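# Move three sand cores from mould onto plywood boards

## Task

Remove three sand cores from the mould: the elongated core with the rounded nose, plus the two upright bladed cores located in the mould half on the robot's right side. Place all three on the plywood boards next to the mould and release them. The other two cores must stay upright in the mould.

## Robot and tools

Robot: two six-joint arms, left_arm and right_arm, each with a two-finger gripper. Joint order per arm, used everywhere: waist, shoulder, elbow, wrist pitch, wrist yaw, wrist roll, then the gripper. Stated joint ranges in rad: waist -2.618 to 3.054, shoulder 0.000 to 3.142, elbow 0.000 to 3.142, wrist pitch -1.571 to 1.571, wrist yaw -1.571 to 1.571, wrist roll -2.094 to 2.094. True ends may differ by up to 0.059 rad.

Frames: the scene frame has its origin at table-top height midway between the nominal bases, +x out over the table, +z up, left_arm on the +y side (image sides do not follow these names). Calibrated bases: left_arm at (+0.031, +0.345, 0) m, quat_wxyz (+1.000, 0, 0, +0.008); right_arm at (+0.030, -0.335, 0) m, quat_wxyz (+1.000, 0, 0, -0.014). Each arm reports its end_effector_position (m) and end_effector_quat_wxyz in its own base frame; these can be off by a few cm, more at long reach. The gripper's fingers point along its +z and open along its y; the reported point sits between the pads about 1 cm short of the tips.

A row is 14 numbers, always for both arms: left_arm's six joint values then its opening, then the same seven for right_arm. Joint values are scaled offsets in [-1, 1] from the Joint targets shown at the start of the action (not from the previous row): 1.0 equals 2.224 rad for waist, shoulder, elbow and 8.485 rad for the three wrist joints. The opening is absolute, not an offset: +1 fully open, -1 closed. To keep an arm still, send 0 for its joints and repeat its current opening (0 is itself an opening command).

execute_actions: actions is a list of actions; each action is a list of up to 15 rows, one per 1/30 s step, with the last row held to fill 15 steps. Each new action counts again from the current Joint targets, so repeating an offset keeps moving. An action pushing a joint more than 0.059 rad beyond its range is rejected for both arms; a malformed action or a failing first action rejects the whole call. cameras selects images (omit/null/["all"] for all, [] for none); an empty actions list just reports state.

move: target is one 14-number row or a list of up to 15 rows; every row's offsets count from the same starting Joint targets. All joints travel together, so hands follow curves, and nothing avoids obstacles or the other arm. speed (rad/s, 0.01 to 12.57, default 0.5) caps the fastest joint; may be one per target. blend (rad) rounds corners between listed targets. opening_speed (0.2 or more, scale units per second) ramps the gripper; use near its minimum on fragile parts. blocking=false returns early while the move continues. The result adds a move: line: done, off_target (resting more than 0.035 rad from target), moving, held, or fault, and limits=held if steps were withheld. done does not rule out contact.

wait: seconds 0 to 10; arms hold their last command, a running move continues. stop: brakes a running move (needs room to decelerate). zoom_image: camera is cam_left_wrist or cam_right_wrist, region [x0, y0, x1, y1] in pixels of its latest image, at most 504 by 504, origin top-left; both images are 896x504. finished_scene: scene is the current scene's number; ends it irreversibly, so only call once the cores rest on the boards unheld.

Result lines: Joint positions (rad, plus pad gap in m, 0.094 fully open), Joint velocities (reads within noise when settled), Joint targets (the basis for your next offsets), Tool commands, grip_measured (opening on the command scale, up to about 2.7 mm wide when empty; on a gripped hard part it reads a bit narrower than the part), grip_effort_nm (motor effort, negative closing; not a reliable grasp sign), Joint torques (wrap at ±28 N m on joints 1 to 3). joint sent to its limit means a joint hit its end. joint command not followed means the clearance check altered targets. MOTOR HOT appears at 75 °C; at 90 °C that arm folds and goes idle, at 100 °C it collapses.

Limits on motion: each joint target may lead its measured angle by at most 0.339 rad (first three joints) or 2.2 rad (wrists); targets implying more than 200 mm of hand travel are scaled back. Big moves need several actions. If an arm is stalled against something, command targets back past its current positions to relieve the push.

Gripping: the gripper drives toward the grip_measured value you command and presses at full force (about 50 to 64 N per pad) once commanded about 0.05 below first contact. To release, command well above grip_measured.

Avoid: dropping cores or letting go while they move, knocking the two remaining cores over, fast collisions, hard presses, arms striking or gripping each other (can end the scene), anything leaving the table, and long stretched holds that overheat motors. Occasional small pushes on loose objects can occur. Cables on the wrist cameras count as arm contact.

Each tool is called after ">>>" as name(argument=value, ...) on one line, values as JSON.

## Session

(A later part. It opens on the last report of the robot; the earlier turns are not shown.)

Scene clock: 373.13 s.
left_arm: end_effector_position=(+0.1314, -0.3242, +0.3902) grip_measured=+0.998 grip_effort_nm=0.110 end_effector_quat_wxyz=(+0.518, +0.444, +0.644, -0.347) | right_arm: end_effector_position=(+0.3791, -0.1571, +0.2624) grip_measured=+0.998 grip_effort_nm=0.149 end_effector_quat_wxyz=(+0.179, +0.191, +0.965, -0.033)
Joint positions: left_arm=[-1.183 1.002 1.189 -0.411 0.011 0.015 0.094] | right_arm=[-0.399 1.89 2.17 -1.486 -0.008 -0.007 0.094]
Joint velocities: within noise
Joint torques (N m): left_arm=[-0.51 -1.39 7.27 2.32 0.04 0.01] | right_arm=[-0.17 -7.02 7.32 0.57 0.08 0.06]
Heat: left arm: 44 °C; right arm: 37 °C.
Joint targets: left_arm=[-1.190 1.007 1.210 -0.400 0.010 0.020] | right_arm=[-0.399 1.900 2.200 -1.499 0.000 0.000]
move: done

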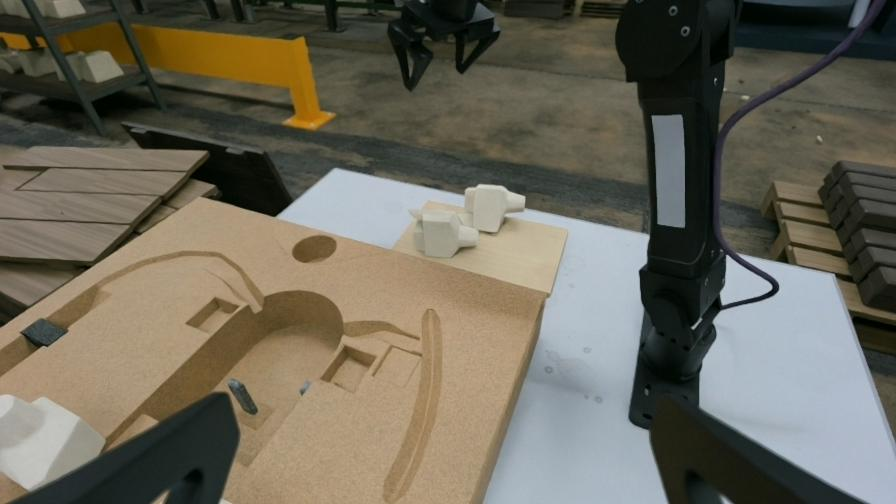

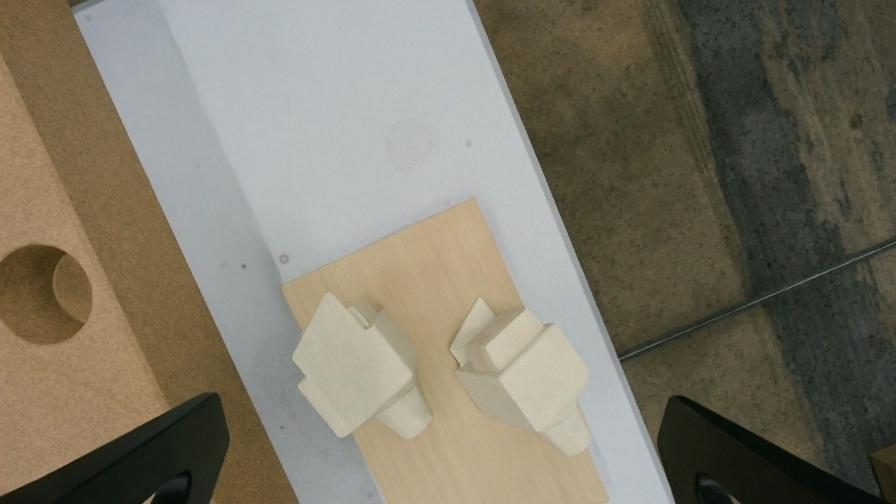

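>>> zoom_image(camera="cam_right_wrist", region=[270, 190, 630, 490])

>>> zoom_image(camera="cam_left_wrist", region=[380, 160, 580, 300])

Scaled by 1.400.

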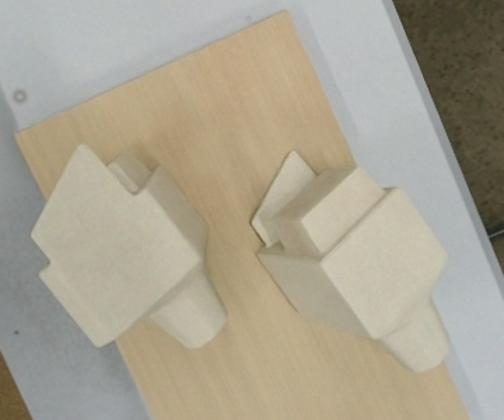

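Scaled by 2.520.

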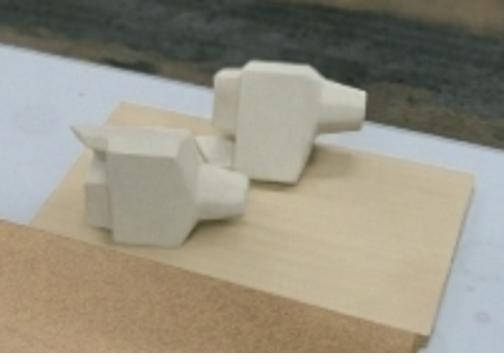

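>>> finished_scene(scene=2)

The scene is finished: the task was done.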